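# Screw a plastic funnel onto a glass vial's neck

## Task

Turn the plastic funnel onto the neck of the glass vial (which sits in a holder) until it is fully seated and snug, ending with the vial upright and the funnel still on it; a firm squeeze, a hard press, or letting the glass drop more than a few centimetres breaks it and counts as failure.

## Robot and tools

Robot: two UR12e-type arms, left_arm and right_arm, each with a Robotiq 140 gripper, each riding its own carriage on one floor track along y at x = 0. left_rail always carries left_arm and is the +y one; right_rail carries right_arm. These names do not match image left and right. Each arm base sits at x = 0, y = its carriage position_m, z = 0.04 m, facing +x.

Scene frame (all result positions): fixed to the table, table top z = 0, +z up, +x the way the arms face, +y to their left; y = 0 is mid-track. The table starts at x = 0.17 m. end_effector_position is in metres, the point between closed pads; fingertips extend about 33 mm past it (9 mm when fully open). Gripper axes: fingers along +z, closing along y; a block sticks out about 10 cm toward the gripper's +x.

Row format (18 numbers, all in [-1, 1], always both arms): left dx, dy, dz, rx, ry, rz, left gripper position, force_limit, speed, then the same nine for the right. The six pose numbers are an offset, not a pose, counted from that arm's Hand target as it stood when the action or move began, along the Hand target's own axes. 1.0 = 0.6 m or 180 degrees; rx, ry, rz form one rotation vector. Every row of an action counts from that same start, not from the previous row; a new action starts from the new Hand target, so repeating an offset moves again. Six zeros re-request the current Hand target. Gripper position +1 = open 140 mm, pads meet near -0.8, -1 closes until stopped. force_limit -1..+1 sets pad force (about 14 N to 58 N at slow speed); speed -1..+1 is about 30 to 250 mm/s, and faster closing grips much harder. For the glass, close slowly with a low force_limit. To leave a gripper unchanged, resend its last three numbers; 0 is a command.

execute_actions: actions is a list; each may hold rows (1-15 rows, one per 1/30 s step), steps (1-450, default 15), until (rail conditions, or {"all"/"any": {"status": "ended"}}), and left_rail/right_rail commands (position_m: left -0.8..1.5, right -1.5..0.8; speed_m_s 0.01..1; acceleration_factor 0.1..1; or {"stop": true}). After the last row the arm keeps heading to that row's target. Ramp offsets gradually for gentle motion (0.01 per row is 0.18 m/s). An empty list just returns state and images. cameras selects images.

move: target is one 18-number row or up to 15 rows, each an offset from the Hand targets at the move's start. speed in m/s, 0.002-0.5 (default 0.25), one value or one per target. blend in m rounds corners. stop_force in N, 4-80, ends an arm's path when its wrist sensor feels that push against its motion; unreliable when the gripper turns, and leave it out when backing off a contact. zero (with stop_force) re-zeros first. blocking=false returns early; then use wait or stop before new rows or moves. The result adds a move: line (done, off_target, moving, held, fault, plus limits such as paced or held).

wait(seconds 0-10), stop (brakes a running move), zoom_image(camera, region [x0,y0,x1,y1], at most 504x504), zero_wrist_force(arm), read_manual (licence text only), finished_scene(scene) ends the scene irreversibly.

Cameras: cam_high, cam_low, cam_close (504x504), cam_left_wrist, cam_right_wrist (672x504).

Results: end_effector_position/quat_wxyz and velocities per arm; Hand target (the base for next offsets); Tool commands; object_status (0 moving, 1 stopped opening, 2 stopped closing = gripping, 3 at requested position or pads met); position_measured in counts (3 open, 139 about 60 mm, 230 pads met). Joint positions: rail m then six joints rad; Joint torques; Motor temperatures; Wrist force/torque in the gripper's axes plus the peak since last shown. Rails report position_m, position_status (moving, done, contact_stop, time_out, stopped, stopped_with_arm, stopped_for_other_arm, stopped_for_other_carriage) and position_answer (taken/not_taken). To drive: send position_m, then an action with until position_status != moving.

Screwing: grip the funnel with the outer quarter of the pads (near the palm the fingers fold and grips slip), turn it with rz in steps of moderate size, regrip between turns, and press down only lightly. Stop once it is snug; too much twist on the wrist is penalised.

Avoid: squeezing, pressing or dropping the vial; knocking anything off the table; hitting the arms together (keep carriages about 0.78 m apart); contact forces near 150 N or joint torques at their limits, which stop the arm for 10 s; long stretched holds, which overheat motors (MOTOR HOT at 70 °C, brake at 85 °C). Fingers pressed tip-first onto a surface fold. Let carriages arrive before precise moves or ending the scene.

Each tool is called after "Request:" as a command line: name --argument value for each argument, lists and objects as JSON in quotes; but a table of rows of numbers goes row by row, as --pt "numbers of a row", without its own name.

## Session

Request:
execute_actions --actions '[]'

Scene clock: 0.00 s.
left_arm: end_effector_position=(+0.3563, +0.4786, +0.5790) position_measured=3 object_status=3 end_effector_quat_wxyz=(+0.000, +0.000, +1.000, +0.000) | right_arm: end_effector_position=(+0.3563, -0.3214, +0.5790) position_measured=3 object_status=3 end_effector_quat_wxyz=(+0.000, +0.000, +1.000, +0.000)
Joint positions: left_arm=[0.4 -0.28 -2.157 1.821 -1.235 -1.571 -0.281] | right_arm=[-0.4 -0.28 -2.157 1.821 -1.235 -1.571 -0.281]
Joint velocities: within noise
Joint torques (N m): no reading
Motor temperatures (°C): left_arm=[32 34 36 36 38 37] | right_arm=[33 30 35 39 36 39]
Wrist force (N): no reading
Wrist torque (N m): no reading
Wrist force, peak (N): no reading
Hand target: left_arm +0.3563, +0.4786, +0.5790; +0.000, +0.000, +1.000, +0.000 | right_arm +0.3563, -0.3214, +0.5790; +0.000, +0.000, +1.000, +0.000
Tool commands: left_gripper/position=+1.0 left_gripper/force_limit=+1.0 left_gripper/speed=+1.0 right_gripper/position=+1.0 right_gripper/force_limit=+1.0 right_gripper/speed=+1.0
left_rail: position_m=0.400 position_status=done
right_rail: position_m=-0.400 position_status=done

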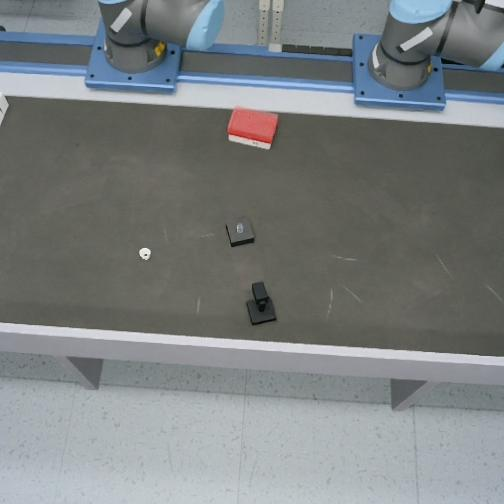

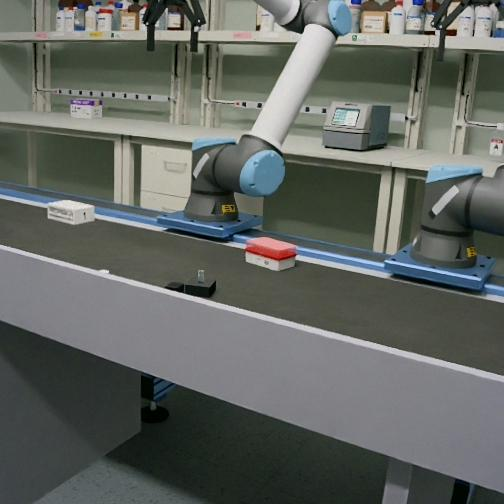

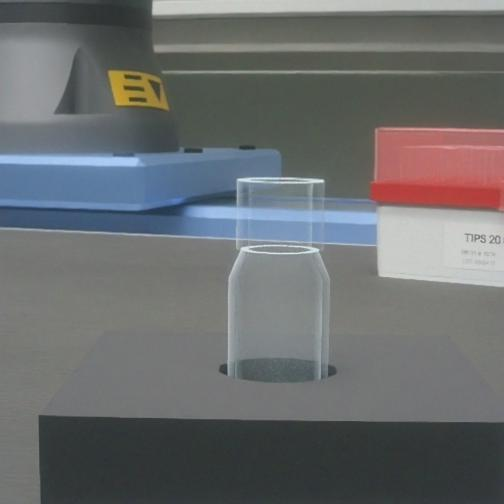

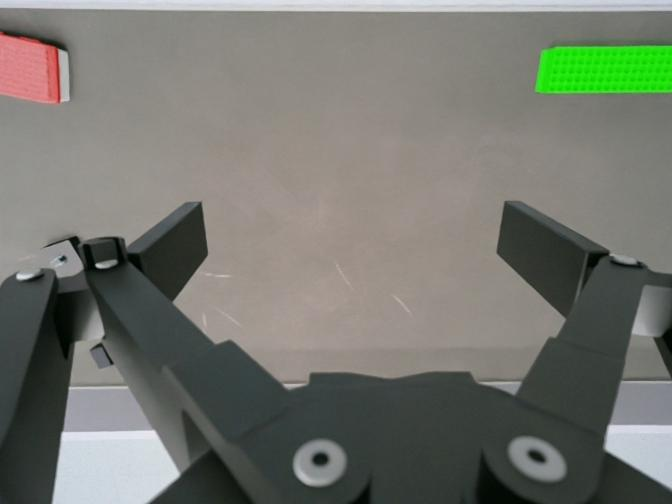

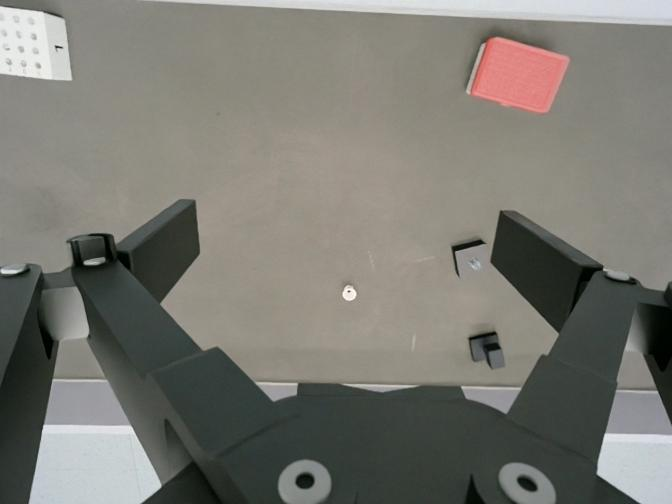

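Request:
zoom_image --camera "cam_right_wrist" --region '[320, 260, 380, 320]'

Request:
zoom_image --camera "cam_high" --region '[120, 200, 300, 340]'

Request:
zoom_image --camera "cam_low" --region '[80, 230, 240, 320]'

Request:
zoom_image --camera "cam_right_wrist" --region '[430, 220, 530, 380]'

Scaled by 8.400 from the camera's 672x504 image, which has a finer 960x720 frame.

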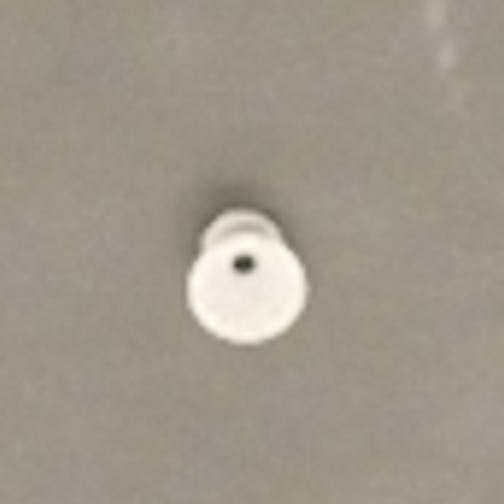

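Scaled by 2.800 from the camera's 504x504 image, which has a finer 720x720 frame.

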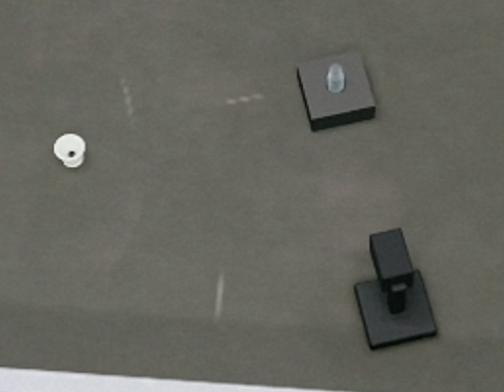

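Scaled by 3.150 from the camera's 504x504 image, which has a finer 720x720 frame.

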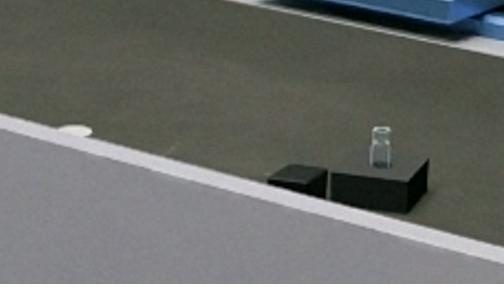

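Scaled by 3.150 from the camera's 672x504 image, which has a finer 960x720 frame.

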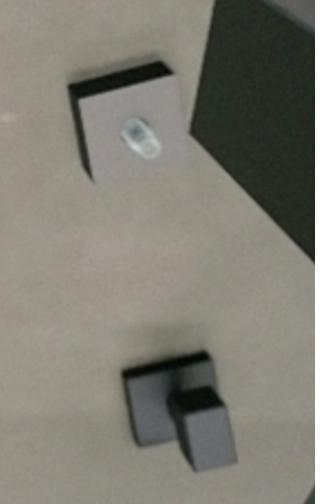

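Request:
move --target '[0,0,0,0,0,0,1,1,1,-0.45,0.025,0.55,0,0,0,1,1,1]' --cameras '["cam_right_wrist","cam_high"]'

Request:
zoom_image --camera "cam_right_wrist" --region '[230, 180, 470, 360]'

Scene clock: 6.27 s.
left_arm: end_effector_position=(+0.3563, +0.4786, +0.5790) position_measured=3 object_status=3 end_effector_quat_wxyz=(+0.000, +0.000, +1.000, +0.000) | right_arm: end_effector_position=(+0.6263, -0.3064, +0.2491) position_measured=3 object_status=3 end_effector_quat_wxyz=(+0.000, +0.000, +1.000, +0.000)
Joint positions: left_arm=[0.4 -0.28 -2.157 1.821 -1.235 -1.571 -0.281] | right_arm=[-0.4 -0.13 -1.617 2.056 -2.01 -1.571 -0.13]
Joint velocities: within noise
Joint torques (N m): left_arm=[-0.18 2.91 -41.91 -4.44 -0.28 -0.45] | right_arm=[7.48 -34.91 -50.06 -7.83 -3.06 3.3]
Motor temperatures (°C): left_arm=[32 34 36 36 38 37] | right_arm=[33 30 35 39 36 39]
Wrist force (N): left_arm=[0.4 -0.5 0.1] | right_arm=[0.3 -0.1 0.1]
Wrist torque (N m): left_arm=[-0.10 -0.09 0.00] | right_arm=[-0.06 -0.04 0.00]
Wrist force, peak (N): left_arm=[0.6 -0.6 0.1] | right_arm=[2.2 -0.5 -2.5]
Hand target: left_arm +0.3563, +0.4786, +0.5790; +0.000, +0.000, +1.000, +0.000 | right_arm +0.6264, -0.3064, +0.2490; +0.000, +0.000, +1.000, +0.000
Off the commanded pose: left_arm 0.000 m, 0 deg | right_arm 0.000 m, 0 deg.
left_rail: position_m=0.400 position_status=done
right_rail: position_m=-0.400 position_status=done
move: done
Images, in order (width x height): cam_high 504x504, cam_right_wrist 672x504.

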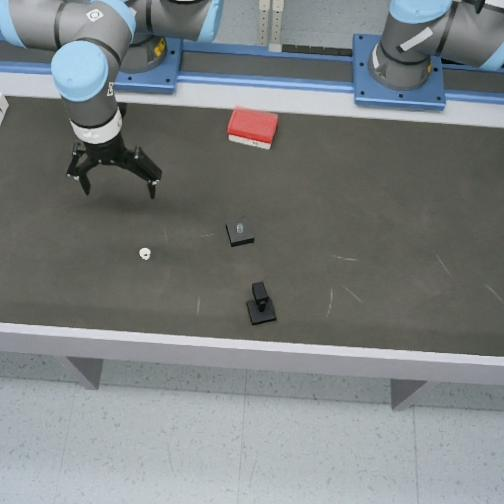

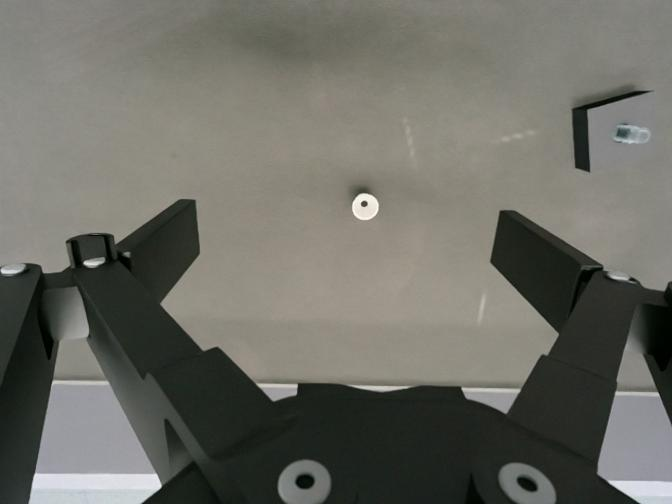

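Scaled by 2.100 from the camera's 672x504 image, which has a finer 960x720 frame.

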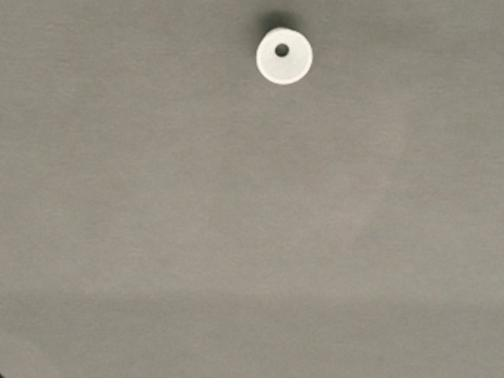

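Request:
move --target '[0,0,0,0,0,0,1,1,1,-0.07,0.055,0.18,0,0,0,1,1,1]' --cameras '["cam_right_wrist","cam_low"]'

Request:
zoom_image --camera "cam_low" --region '[40, 200, 240, 320]'

Scene clock: 8.73 s.
left_arm: end_effector_position=(+0.3563, +0.4786, +0.5790) position_measured=3 object_status=3 end_effector_quat_wxyz=(+0.000, +0.000, +1.000, +0.000) | right_arm: end_effector_position=(+0.6683, -0.2734, +0.1411) position_measured=3 object_status=3 end_effector_quat_wxyz=(+0.000, +0.000, +1.000, +0.000)
Joint positions: left_arm=[0.4 -0.28 -2.157 1.821 -1.235 -1.571 -0.281] | right_arm=[-0.4 -0.072 -1.435 2.086 -2.221 -1.571 -0.072]
Joint velocities: within noise
Joint torques (N m): left_arm=[0.76 4.99 -40.72 -3.72 -0.03 -0.62] | right_arm=[7.48 -42.89 -44.68 -8.13 -3.05 3.08]
Motor temperatures (°C): left_arm=[32 34 36 36 38 37] | right_arm=[33 30 35 39 36 39]
Wrist force (N): left_arm=[0.0 0.0 0.5] | right_arm=[0.3 -0.5 0.2]
Wrist torque (N m): left_arm=[-0.01 0.00 0.00] | right_arm=[-0.15 -0.05 0.01]
Wrist force, peak (N): left_arm=[0.8 0.4 0.4] | right_arm=[-0.8 0.5 2.4]
Hand target: left_arm +0.3563, +0.4786, +0.5790; +0.000, +0.000, +1.000, +0.000 | right_arm +0.6684, -0.2734, +0.1410; +0.000, +0.000, +1.000, +0.000
Off the commanded pose: left_arm 0.000 m, 0 deg | right_arm 0.000 m, 0 deg.
left_rail: position_m=0.400 position_status=done
right_rail: position_m=-0.400 position_status=done
move: done
Images, in order (width x height): cam_low 504x504, cam_right_wrist 672x504.

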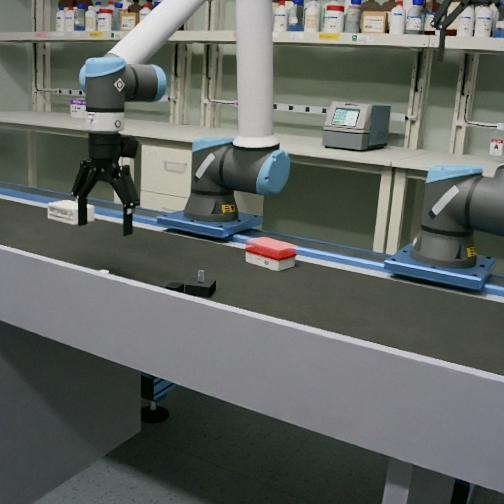

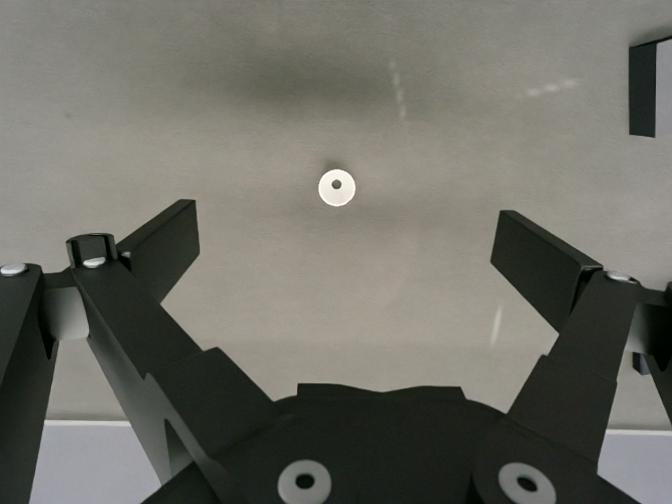

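Scaled by 2.520 from the camera's 504x504 image, which has a finer 720x720 frame.

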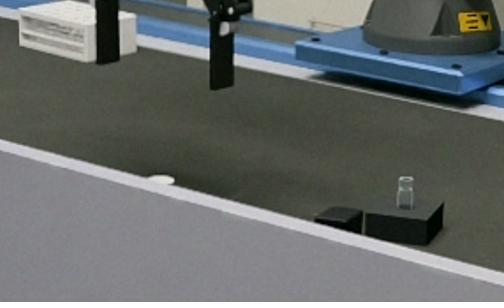

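Request:
move --target '[0,0,0,0,0,0,1,1,1,0,0,0.1,0,0,0,0.1,1,1]' --cameras '["cam_right_wrist","cam_low"]'

Request:
zoom_image --camera "cam_low" --region '[70, 220, 150, 300]'

Request:
zoom_image --camera "cam_right_wrist" --region '[230, 120, 450, 300]'

Scene clock: 10.83 s.
left_arm: end_effector_position=(+0.3563, +0.4786, +0.5790) position_measured=3 object_status=3 end_effector_quat_wxyz=(+0.000, +0.000, +1.000, +0.000) | right_arm: end_effector_position=(+0.6684, -0.2735, +0.0811) position_measured=117 object_status=3 end_effector_quat_wxyz=(+0.000, +0.000, +1.000, +0.000)
Joint positions: left_arm=[0.4 -0.28 -2.157 1.821 -1.235 -1.571 -0.28] | right_arm=[-0.4 -0.072 -1.361 2.132 -2.342 -1.571 -0.072]
Joint velocities: within noise
Joint torques (N m): left_arm=[0.72 5.23 -40.31 -3.7 -0.51 -0.62] | right_arm=[3.81 -47.41 -28.21 -8.02 -2.26 -2.15]
Motor temperatures (°C): left_arm=[32 34 36 36 38 37] | right_arm=[33 30 35 39 36 39]
Wrist force (N): left_arm=[0.0 -0.2 0.1] | right_arm=[0.4 -0.7 0.6]
Wrist torque (N m): left_arm=[-0.04 0.00 0.00] | right_arm=[-0.20 -0.09 0.01]
Wrist force, peak (N): left_arm=[-0.1 -0.5 0.6] | right_arm=[0.3 -0.2 1.9]
Hand target: left_arm +0.3563, +0.4786, +0.5790; +0.000, +0.000, +1.000, +0.000 | right_arm +0.6684, -0.2734, +0.0810; +0.000, +0.000, +1.000, +0.000
Off the commanded pose: left_arm 0.000 m, 0 deg | right_arm 0.000 m, 0 deg.
left_rail: position_m=0.400 position_status=done
right_rail: position_m=-0.400 position_status=done
move: done
Images, in order (width x height): cam_low 504x504, cam_right_wrist 672x504.

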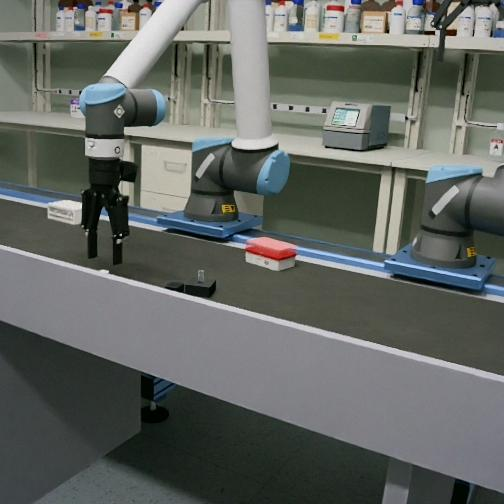

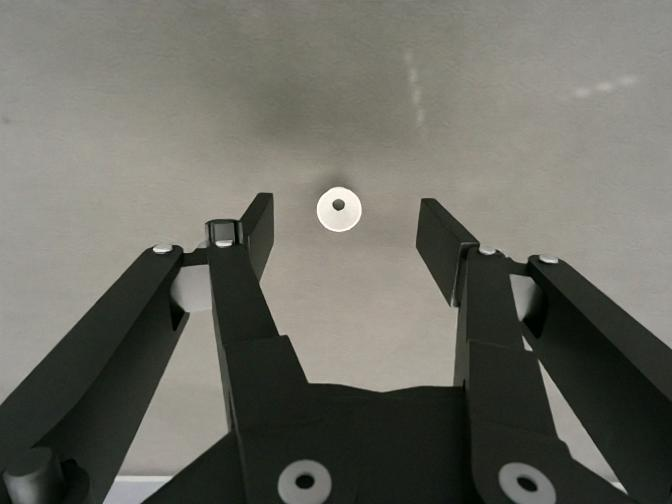

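Scaled by 6.300 from the camera's 504x504 image, which has a finer 720x720 frame.

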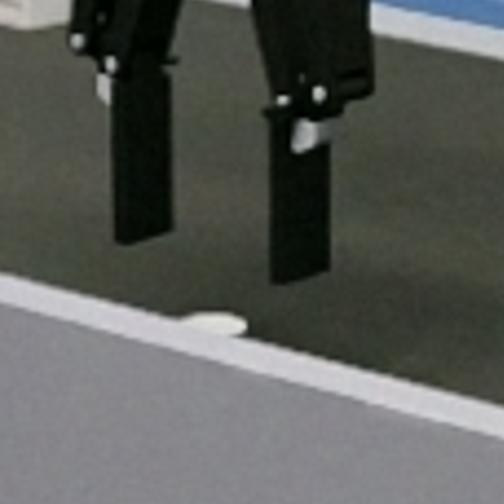

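Scaled by 2.291 from the camera's 672x504 image, which has a finer 960x720 frame.

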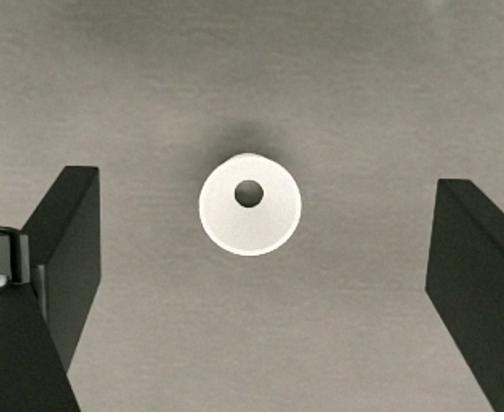

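Request:
move --target '[0,0,0,0,0,0,1,1,1,0.003,-0.003,0.06,0,0,0,0.1,-0.5,-1]' --cameras '[]' --speed 0.1

Request:
execute_actions --actions '[{"rows":[[0,0,0,0,0,0,1,1,1,0,0,0,0,0,0,-1,-0.5,-1]],"steps":105}]' --cameras '["cam_right_wrist"]'

Request:
zoom_image --camera "cam_right_wrist" --region '[230, 150, 450, 330]'

Scene clock: 13.00 s.
left_arm: end_effector_position=(+0.3563, +0.4786, +0.5790) position_measured=3 object_status=3 end_effector_quat_wxyz=(+0.000, +0.000, +1.000, +0.000) | right_arm: end_effector_position=(+0.6666, -0.2752, +0.0451) position_measured=117 object_status=3 end_effector_quat_wxyz=(+0.000, +0.000, +1.000, +0.000)
Joint positions: left_arm=[0.4 -0.28 -2.157 1.821 -1.235 -1.571 -0.28] | right_arm=[-0.4 -0.075 -1.313 2.158 -2.416 -1.571 -0.075]
Joint velocities: within noise
Joint torques (N m): left_arm=[2.89 5.6 -38.72 -3.51 -0.62 -0.6] | right_arm=[-13.4 -50.94 -26.35 -7.63 -0.2 -3.15]
Motor temperatures (°C): left_arm=[32 34 36 36 38 37] | right_arm=[33 30 35 39 36 39]
Wrist force (N): left_arm=[0.1 -0.5 0.4] | right_arm=[0.3 0.0 -0.2]
Wrist torque (N m): left_arm=[-0.12 -0.03 0.00] | right_arm=[-0.04 -0.07 0.02]
Wrist force, peak (N): left_arm=[0.1 -0.1 0.7] | right_arm=[0.6 -0.4 1.3]
Hand target: left_arm +0.3563, +0.4786, +0.5790; +0.000, +0.000, +1.000, +0.000 | right_arm +0.6666, -0.2752, +0.0450; +0.000, +0.000, +1.000, +0.000
Off the commanded pose: left_arm 0.000 m, 0 deg | right_arm 0.000 m, 0 deg.
left_rail: position_m=0.400 position_status=done
right_rail: position_m=-0.400 position_status=done
move: done
No camera images: "cameras" was empty.

Scene clock: 16.70 s.
left_arm: end_effector_position=(+0.3563, +0.4786, +0.5790) position_measured=3 object_status=3 end_effector_quat_wxyz=(+0.000, +0.000, +1.000, +0.000) | right_arm: end_effector_position=(+0.6666, -0.2752, +0.0450) position_measured=194 object_status=2 end_effector_quat_wxyz=(+0.000, +0.000, +1.000, +0.000)
Joint positions: left_arm=[0.4 -0.28 -2.157 1.821 -1.235 -1.571 -0.281] | right_arm=[-0.4 -0.075 -1.313 2.158 -2.416 -1.571 -0.075]
Joint velocities: within noise
Joint torques (N m): left_arm=[2.05 8.23 -37.83 -3.64 -0.42 -0.49] | right_arm=[-13.03 -49.85 -31.43 -5.1 1.76 -3.07]
Motor temperatures (°C): left_arm=[32 34 36 36 38 37] | right_arm=[33 30 35 39 36 39]
Wrist force (N): left_arm=[0.3 -0.1 0.1] | right_arm=[0.4 -0.4 -3.2]
Wrist torque (N m): left_arm=[-0.02 -0.07 -0.01] | right_arm=[-0.17 -0.05 0.02]
Wrist force, peak (N): left_arm=[-0.2 -0.5 0.7] | right_arm=[0.4 -0.1 -3.7]
Hand target: left_arm +0.3563, +0.4786, +0.5790; +0.000, +0.000, +1.000, +0.000 | right_arm +0.6666, -0.2752, +0.0450; +0.000, +0.000, +1.000, +0.000
Off the commanded pose: left_arm 0.000 m, 0 deg | right_arm 0.000 m, 0 deg.
left_rail: position_m=0.400 position_status=done
right_rail: position_m=-0.400 position_status=done
Images, in order (width x height): cam_right_wrist 672x504.

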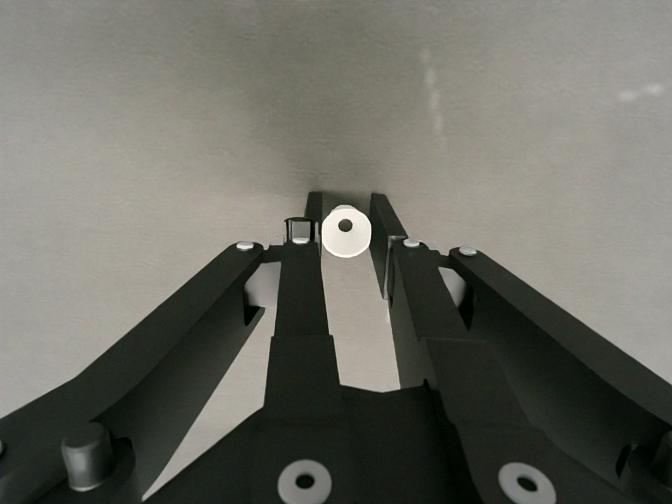

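Scaled by 2.291 from the camera's 672x504 image, which has a finer 960x720 frame.

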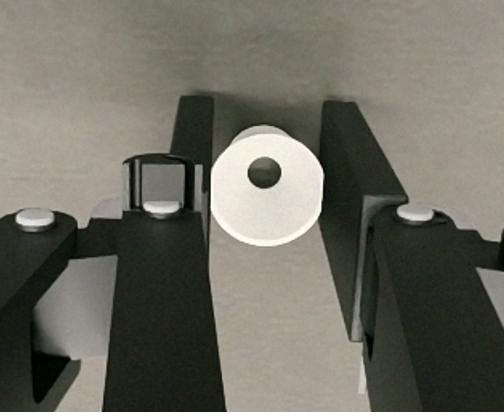

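Request:
move --pt "0 0 0 0 0 0 1 1 1 0 0 -0.25 0 0 0 -1 -0.5 -1" --pt "0 0 0 0 0 0 1 1 1 0.15 0.27 -0.28 0 0 0 -1 -0.5 -1" --cameras '["cam_right_wrist","cam_low","cam_close"]' --speed 0.12 --blend 0.03

Request:
zoom_image --camera "cam_right_wrist" --region '[230, 110, 470, 290]'

Request:
zoom_image --camera "cam_low" --region '[140, 190, 260, 310]'

Scene clock: 22.07 s.
left_arm: end_effector_position=(+0.3563, +0.4786, +0.5790) position_measured=3 object_status=3 end_effector_quat_wxyz=(+0.000, +0.000, +1.000, +0.000) | right_arm: end_effector_position=(+0.5766, -0.1133, +0.2130) position_measured=194 object_status=2 end_effector_quat_wxyz=(+0.000, +0.000, +1.000, +0.000)
Joint positions: left_arm=[0.4 -0.28 -2.157 1.821 -1.235 -1.571 -0.281] | right_arm=[-0.4 0.188 -1.568 2.08 -2.083 -1.571 0.188]
Joint velocities: within noise
Joint torques (N m): left_arm=[0.51 8.67 -37.68 -3.26 -0.64 -0.7] | right_arm=[7.62 -64.66 -48.75 -1.8 -3.07 3.06]
Motor temperatures (°C): left_arm=[32 34 36 36 38 37] | right_arm=[33 30 35 39 36 39]
Wrist force (N): left_arm=[0.0 0.4 0.6] | right_arm=[-0.1 -0.1 0.5]
Wrist torque (N m): left_arm=[0.09 -0.01 0.00] | right_arm=[-0.07 0.04 0.03]
Wrist force, peak (N): left_arm=[0.0 -0.6 0.8] | right_arm=[0.0 -0.4 -3.7]
Hand target: left_arm +0.3563, +0.4786, +0.5790; +0.000, +0.000, +1.000, +0.000 | right_arm +0.5766, -0.1132, +0.2130; +0.000, +0.000, +1.000, +0.000
Off the commanded pose: left_arm 0.000 m, 0 deg | right_arm 0.000 m, 0 deg.
left_rail: position_m=0.400 position_status=done
right_rail: position_m=-0.400 position_status=done
move: done
Images, in order (width x height): cam_low 504x504, cam_close 504x504, cam_right_wrist 672x504.

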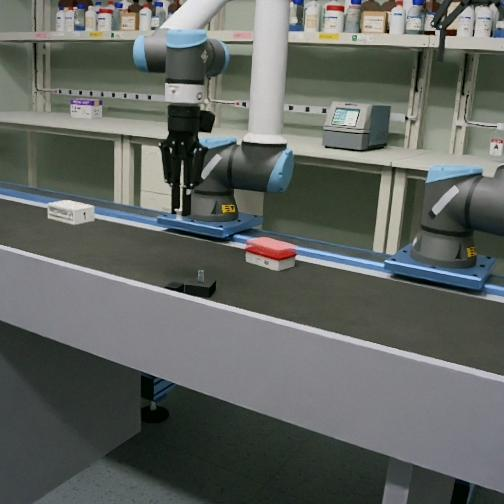

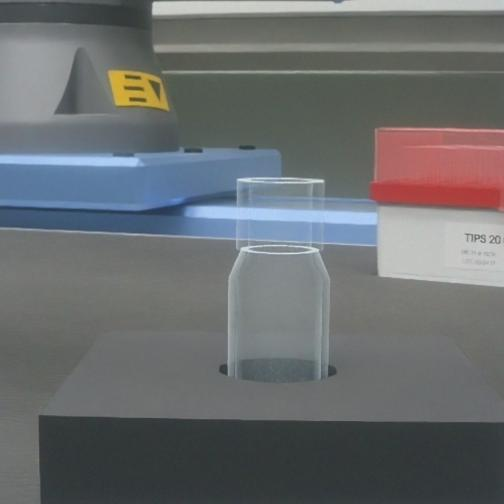

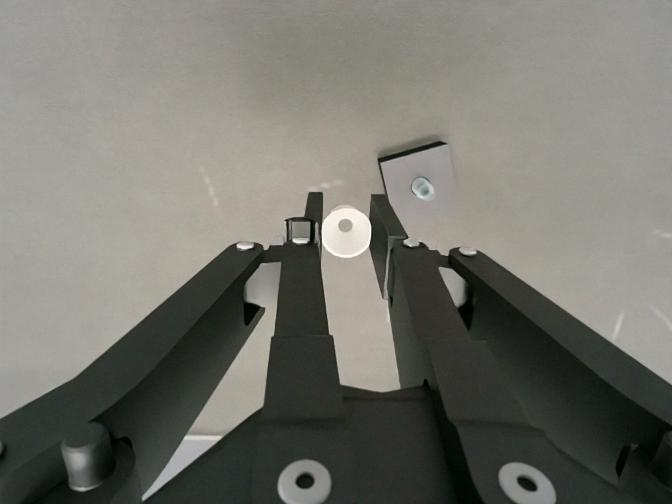

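Scaled by 2.100 from the camera's 672x504 image, which has a finer 960x720 frame.

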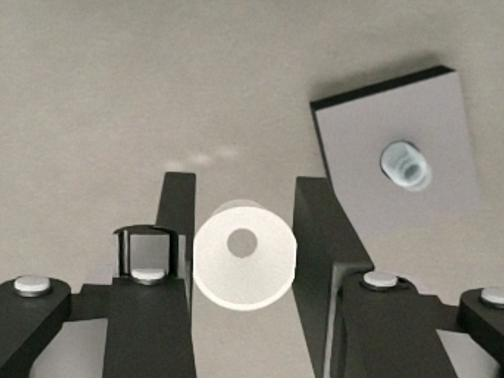

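Scaled by 4.200 from the camera's 504x504 image, which has a finer 720x720 frame.

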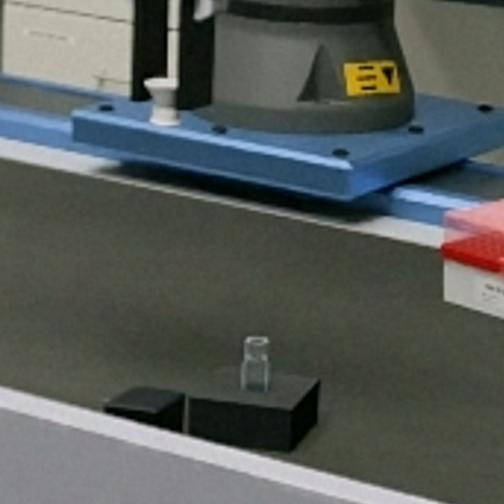

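Request:
move --target '[0,0,0,0,0,0,1,1,1,-0.012,0.105,0.03,0,0,0,-1,-0.5,-1]' --cameras '["cam_right_wrist","cam_close"]' --speed 0.12

Request:
zoom_image --camera "cam_right_wrist" --region '[260, 130, 440, 265]'

Scene clock: 24.40 s.
left_arm: end_effector_position=(+0.3563, +0.4786, +0.5790) position_measured=3 object_status=3 end_effector_quat_wxyz=(+0.000, +0.000, +1.000, +0.000) | right_arm: end_effector_position=(+0.5838, -0.0503, +0.1950) position_measured=194 object_status=2 end_effector_quat_wxyz=(+0.000, +0.000, +1.000, +0.000)
Joint positions: left_arm=[0.4 -0.28 -2.157 1.821 -1.235 -1.571 -0.28] | right_arm=[-0.4 0.281 -1.491 2.035 -2.115 -1.571 0.281]
Joint velocities: within noise
Joint torques (N m): left_arm=[1.94 11.42 -37.5 -3.55 -0.39 -0.21] | right_arm=[6.09 -40.63 -48.13 -7.84 -2.99 3.51]
Motor temperatures (°C): left_arm=[32 34 36 36 38 37] | right_arm=[33 30 35 39 36 39]
Wrist force (N): left_arm=[0.0 -0.3 0.5] | right_arm=[0.1 -0.1 0.3]
Wrist torque (N m): left_arm=[-0.07 0.00 0.00] | right_arm=[-0.06 -0.02 0.04]
Wrist force, peak (N): left_arm=[0.5 -0.3 0.6] | right_arm=[0.8 -1.7 -0.3]
Hand target: left_arm +0.3563, +0.4786, +0.5790; +0.000, +0.000, +1.000, +0.000 | right_arm +0.5838, -0.0502, +0.1950; +0.000, +0.000, +1.000, +0.000
Off the commanded pose: left_arm 0.000 m, 0 deg | right_arm 0.000 m, 0 deg.
left_rail: position_m=0.400 position_status=done
right_rail: position_m=-0.400 position_status=done
move: done
Images, in order (width x height): cam_close 504x504, cam_right_wrist 672x504.

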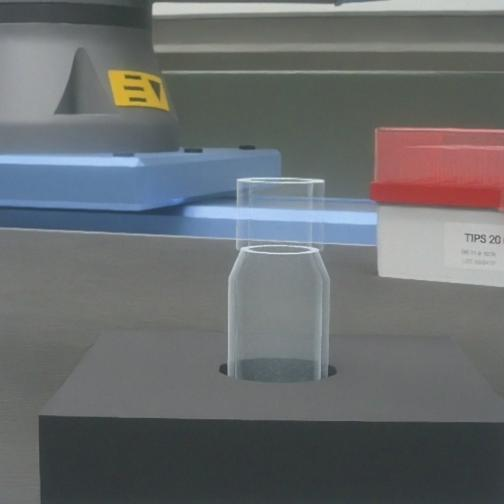

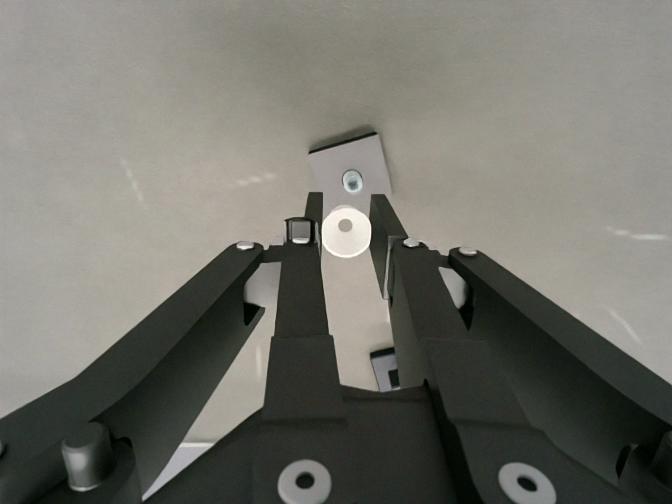

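Scaled by 2.800 from the camera's 672x504 image, which has a finer 960x720 frame.

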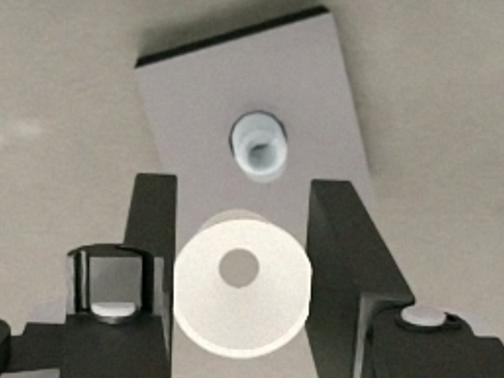

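Request:
move --target '[0,0,0,0,0,0,1,1,1,0,0.0187,0.0917,0,0,0,-1,-0.5,-1]' --cameras '["cam_right_wrist","cam_close"]' --speed 0.1

Request:
zoom_image --camera "cam_right_wrist" --region '[260, 130, 440, 265]'

Request:
zoom_image --camera "cam_low" --region '[140, 190, 260, 310]'

Scene clock: 26.63 s.
left_arm: end_effector_position=(+0.3563, +0.4786, +0.5790) position_measured=3 object_status=3 end_effector_quat_wxyz=(+0.000, +0.000, +1.000, +0.000) | right_arm: end_effector_position=(+0.5838, -0.0390, +0.1401) position_measured=194 object_status=2 end_effector_quat_wxyz=(+0.000, +0.000, +1.000, +0.000)
Joint positions: left_arm=[0.4 -0.28 -2.157 1.821 -1.235 -1.571 -0.281] | right_arm=[-0.4 0.297 -1.425 2.075 -2.222 -1.571 0.297]
Joint velocities: within noise
Joint torques (N m): left_arm=[0.05 11.92 -38.23 -3.44 -0.43 -0.62] | right_arm=[7.94 -44.63 -31.7 -8.08 -0.84 2.99]
Motor temperatures (°C): left_arm=[32 34 36 36 38 37] | right_arm=[33 30 35 39 36 39]
Wrist force (N): left_arm=[0.1 0.1 0.4] | right_arm=[-0.1 -0.2 0.2]
Wrist torque (N m): left_arm=[0.03 -0.03 0.00] | right_arm=[-0.07 0.05 0.02]
Wrist force, peak (N): left_arm=[0.2 0.4 0.7] | right_arm=[-0.4 0.0 1.7]
Hand target: left_arm +0.3563, +0.4786, +0.5790; +0.000, +0.000, +1.000, +0.000 | right_arm +0.5838, -0.0390, +0.1400; +0.000, +0.000, +1.000, +0.000
Off the commanded pose: left_arm 0.000 m, 0 deg | right_arm 0.000 m, 0 deg.
left_rail: position_m=0.400 position_status=done
right_rail: position_m=-0.400 position_status=done
move: done
Images, in order (width x height): cam_close 504x504, cam_right_wrist 672x504.

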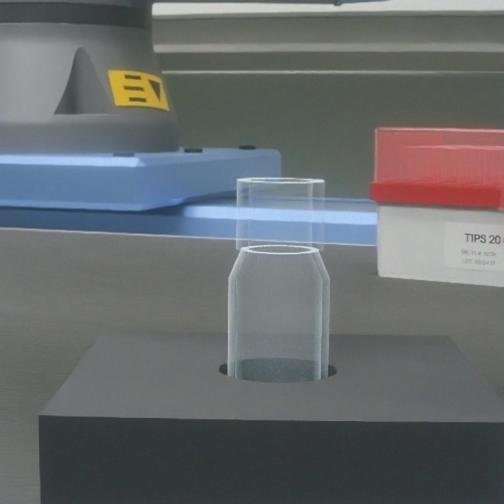

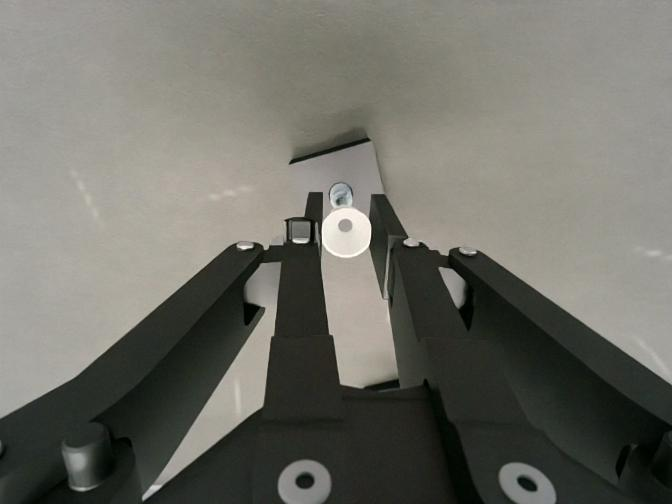

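Scaled by 2.800 from the camera's 672x504 image, which has a finer 960x720 frame.

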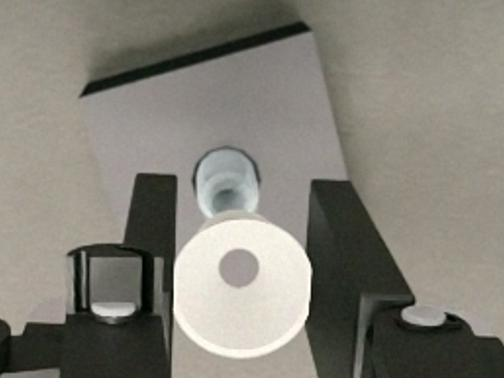

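This scene's latest camera images include none from cam_low. They are from: cam_close, cam_right_wrist. cam_low's image comes with the result of a call that names it in "cameras".

Request:
move --target '[0,0,0,0,0,0,1,1,1,0.002,0,0.03,0,0,0,-1,-0.5,-1]' --cameras '["cam_right_wrist","cam_close","cam_low"]' --speed 0.08

Request:
zoom_image --camera "cam_right_wrist" --region '[260, 130, 440, 265]'

Request:
zoom_image --camera "cam_low" --region '[160, 230, 240, 310]'

Scene clock: 28.73 s.
left_arm: end_effector_position=(+0.3563, +0.4786, +0.5790) position_measured=3 object_status=3 end_effector_quat_wxyz=(+0.000, +0.000, +1.000, +0.000) | right_arm: end_effector_position=(+0.5826, -0.0390, +0.1220) position_measured=194 object_status=2 end_effector_quat_wxyz=(+0.000, +0.000, +1.000, +0.000)
Joint positions: left_arm=[0.4 -0.28 -2.157 1.821 -1.235 -1.571 -0.281] | right_arm=[-0.4 0.298 -1.405 2.092 -2.258 -1.571 0.298]
Joint velocities: within noise
Joint torques (N m): left_arm=[1.4 13.41 -36.89 -3.34 -0.54 -0.51] | right_arm=[8.24 -47.99 -31.21 -7.69 -1.04 3.28]
Motor temperatures (°C): left_arm=[32 34 36 36 38 37] | right_arm=[33 30 35 39 36 39]
Wrist force (N): left_arm=[0.2 0.2 0.2] | right_arm=[-0.3 -0.1 0.0]
Wrist torque (N m): left_arm=[0.04 -0.04 0.00] | right_arm=[-0.05 0.08 0.01]
Wrist force, peak (N): left_arm=[0.3 -0.1 0.8] | right_arm=[-0.8 -0.6 0.3]
Hand target: left_arm +0.3563, +0.4786, +0.5790; +0.000, +0.000, +1.000, +0.000 | right_arm +0.5826, -0.0390, +0.1220; +0.000, +0.000, +1.000, +0.000
Off the commanded pose: left_arm 0.000 m, 0 deg | right_arm 0.000 m, 0 deg.
left_rail: position_m=0.400 position_status=done
right_rail: position_m=-0.400 position_status=done
move: done
Images, in order (width x height): cam_low 504x504, cam_close 504x504, cam_right_wrist 672x504.

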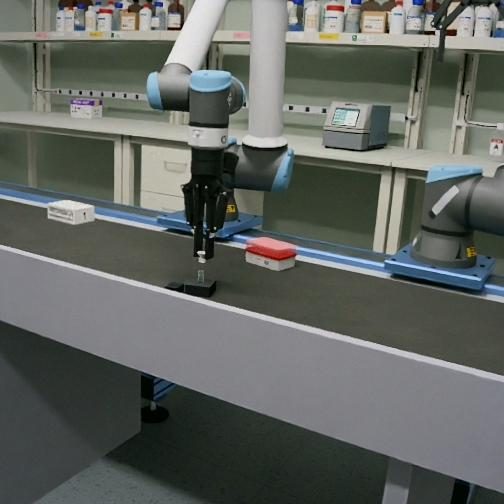

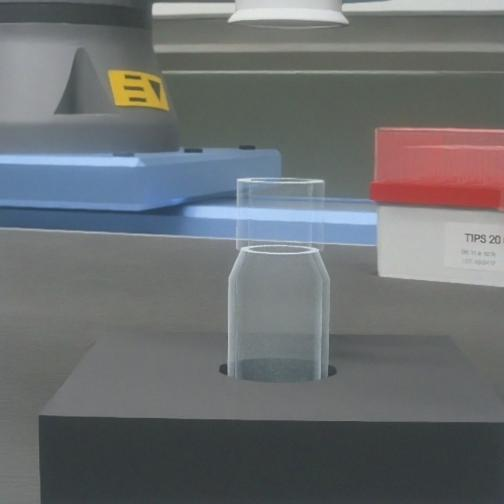

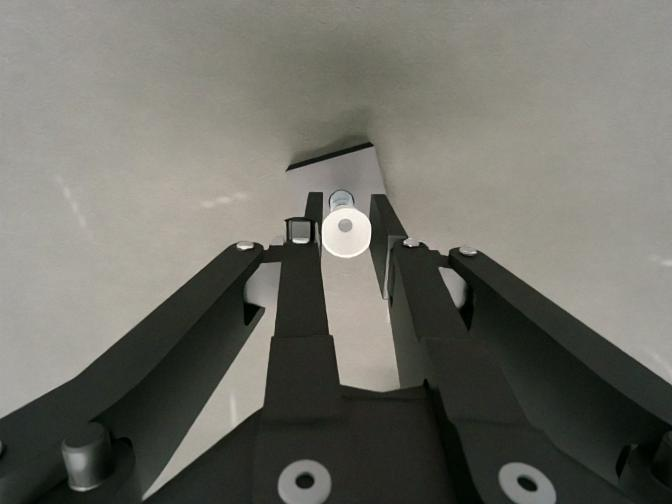

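Scaled by 2.800 from the camera's 672x504 image, which has a finer 960x720 frame.

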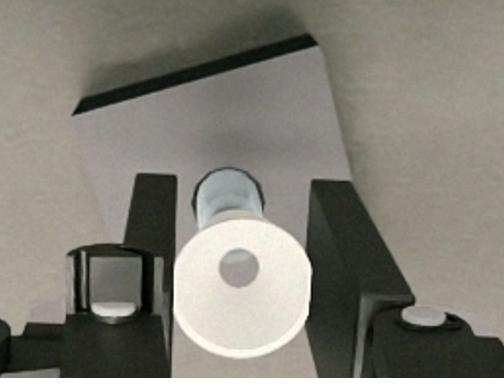

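Scaled by 6.300 from the camera's 504x504 image, which has a finer 720x720 frame.

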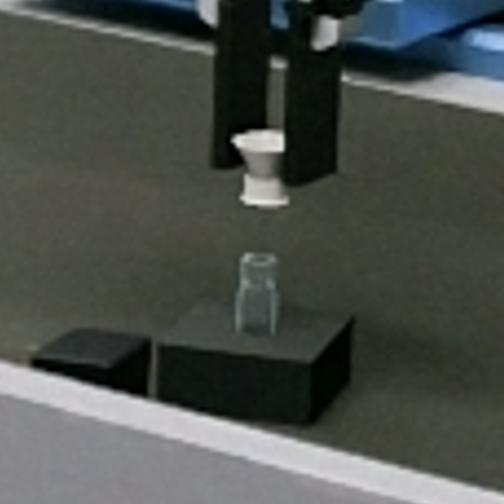

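Request:
move --target '[0,0,0,0,0,0,1,1,1,-0.0015,-0.0015,0.0233,0,0,0,-1,-0.5,-1]' --cameras '["cam_right_wrist","cam_close","cam_low"]' --speed 0.08

Request:
zoom_image --camera "cam_close" --region '[150, 0, 400, 250]'

Request:
zoom_image --camera "cam_low" --region '[180, 245, 220, 285]'

Scene clock: 30.83 s.
left_arm: end_effector_position=(+0.3563, +0.4786, +0.5790) position_measured=3 object_status=3 end_effector_quat_wxyz=(+0.000, +0.000, +1.000, +0.000) | right_arm: end_effector_position=(+0.5835, -0.0399, +0.1081) position_measured=194 object_status=2 end_effector_quat_wxyz=(+0.000, +0.000, +1.000, +0.000)
Joint positions: left_arm=[0.4 -0.28 -2.157 1.821 -1.235 -1.571 -0.281] | right_arm=[-0.4 0.296 -1.388 2.102 -2.285 -1.571 0.296]
Joint velocities: within noise
Joint torques (N m): left_arm=[1.65 12.62 -37.95 -3.19 -0.69 -0.21] | right_arm=[-12.98 -47.11 -31.92 -7.81 -1.5 -3.28]
Motor temperatures (°C): left_arm=[32 34 36 36 38 37] | right_arm=[33 30 35 39 36 39]
Wrist force (N): left_arm=[0.1 0.2 0.0] | right_arm=[0.0 -0.2 0.5]
Wrist torque (N m): left_arm=[0.04 -0.01 0.00] | right_arm=[-0.07 0.00 0.02]
Wrist force, peak (N): left_arm=[0.5 0.2 0.6] | right_arm=[-0.4 -0.8 -0.4]
Hand target: left_arm +0.3563, +0.4786, +0.5790; +0.000, +0.000, +1.000, +0.000 | right_arm +0.5835, -0.0399, +0.1080; +0.000, +0.000, +1.000, +0.000
Off the commanded pose: left_arm 0.000 m, 0 deg | right_arm 0.000 m, 0 deg.
left_rail: position_m=0.400 position_status=done
right_rail: position_m=-0.400 position_status=done
move: done
Images, in order (width x height): cam_low 504x504, cam_close 504x504, cam_right_wrist 672x504.

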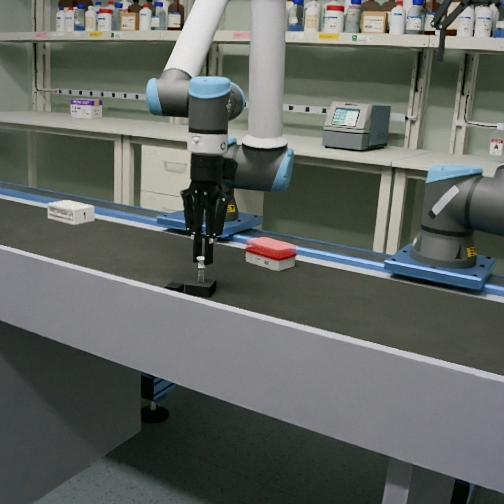

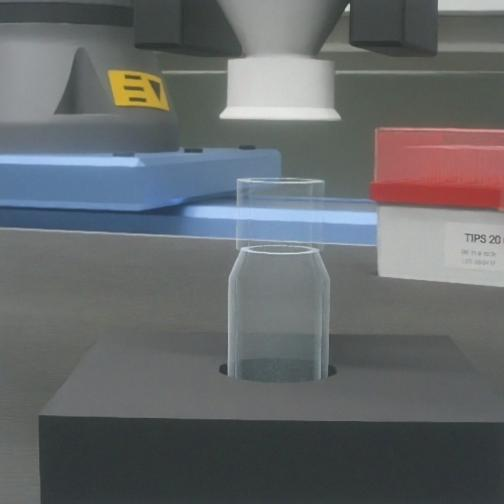

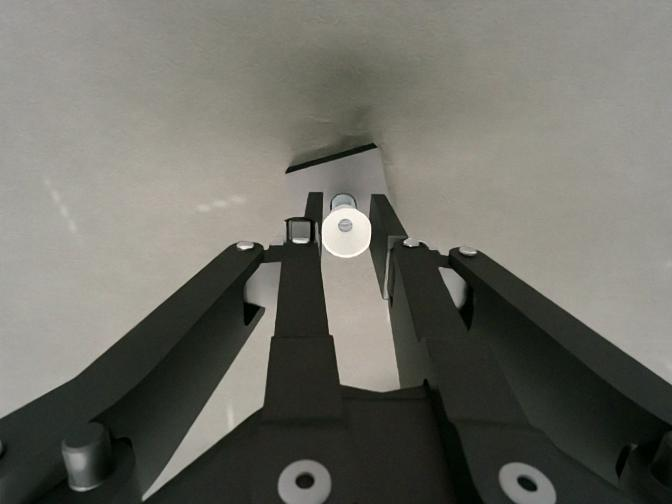

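Scaled by 2.016 from the camera's 504x504 image, which has a finer 720x720 frame.

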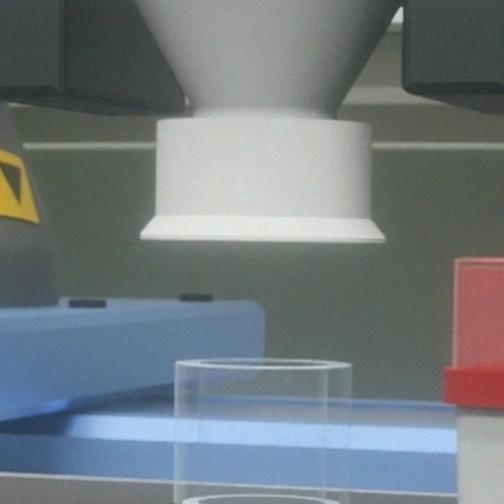

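Scaled by 12.600 from the camera's 504x504 image, which has a finer 720x720 frame.

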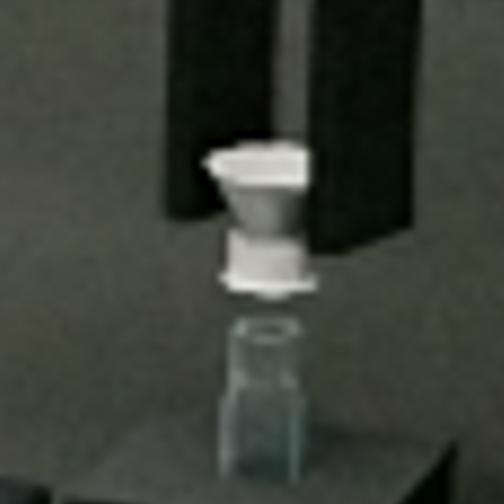

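Request:
move --target '[0,0,0,0,0,0,1,1,1,-0.0005,0,0.03,0,0,0,-1,-0.5,-1]' --cameras '["cam_close","cam_low"]' --speed 0.006 --stop_force 4

Request:
zoom_image --camera "cam_close" --region '[150, 80, 400, 330]'

Request:
zoom_image --camera "cam_low" --region '[180, 245, 220, 285]'

Scene clock: 35.20 s.
left_arm: end_effector_position=(+0.3563, +0.4786, +0.5790) position_measured=3 object_status=3 end_effector_quat_wxyz=(+0.000, +0.000, +1.000, +0.000) | right_arm: end_effector_position=(+0.5837, -0.0399, +0.0987) position_measured=194 object_status=2 end_effector_quat_wxyz=(+0.000, +0.000, +1.000, +0.000)
Joint positions: left_arm=[0.4 -0.28 -2.157 1.821 -1.235 -1.571 -0.281] | right_arm=[-0.4 0.296 -1.376 2.109 -2.304 -1.571 0.296]
Joint velocities: within noise
Joint torques (N m): left_arm=[0.07 13.78 -37.37 -3.76 -0.68 -0.47] | right_arm=[-12.1 -74.93 -40.35 -1.65 -1.94 -2.91]
Motor temperatures (°C): left_arm=[32 34 36 36 38 37] | right_arm=[33 30 35 39 36 39]
Wrist force (N): left_arm=[0.2 -0.3 0.1] | right_arm=[0.0 0.3 -3.4]
Wrist torque (N m): left_arm=[-0.06 -0.06 0.00] | right_arm=[-0.05 -0.01 0.00]
Wrist force, peak (N): left_arm=[0.1 -0.2 0.9] | right_arm=[0.3 0.7 -4.5]
Hand target: left_arm +0.3563, +0.4786, +0.5790; +0.000, +0.000, +1.000, +0.000 | right_arm +0.5837, -0.0399, +0.0987; +0.000, +0.000, +1.000, +0.000 (not the last commanded pose)
Off the commanded pose: left_arm 0.000 m, 0 deg | right_arm 0.009 m, 0 deg.
left_rail: position_m=0.400 position_status=done
right_rail: position_m=-0.400 position_status=done
move: contact (right_arm)
Images, in order (width x height): cam_low 504x504, cam_close 504x504.

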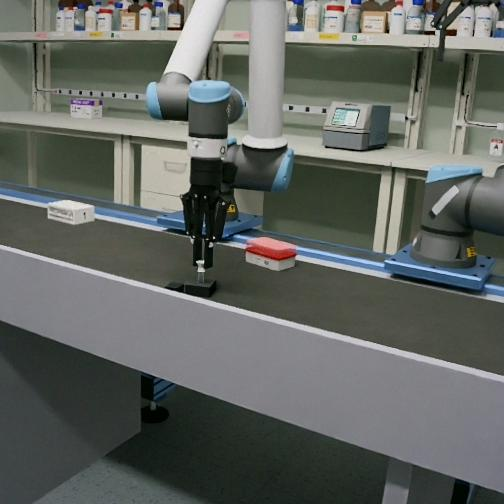

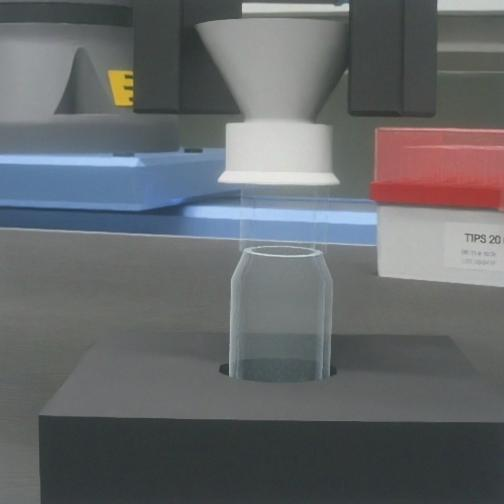

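Scaled by 2.016 from the camera's 504x504 image, which has a finer 720x720 frame.

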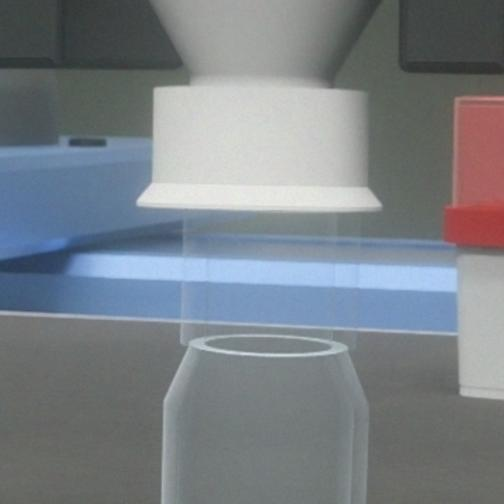

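Scaled by 12.600 from the camera's 504x504 image, which has a finer 720x720 frame.

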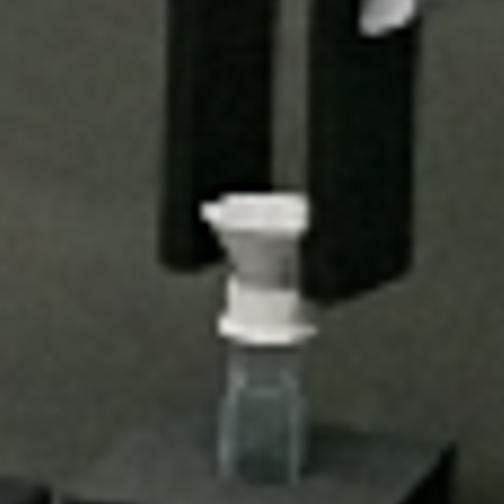

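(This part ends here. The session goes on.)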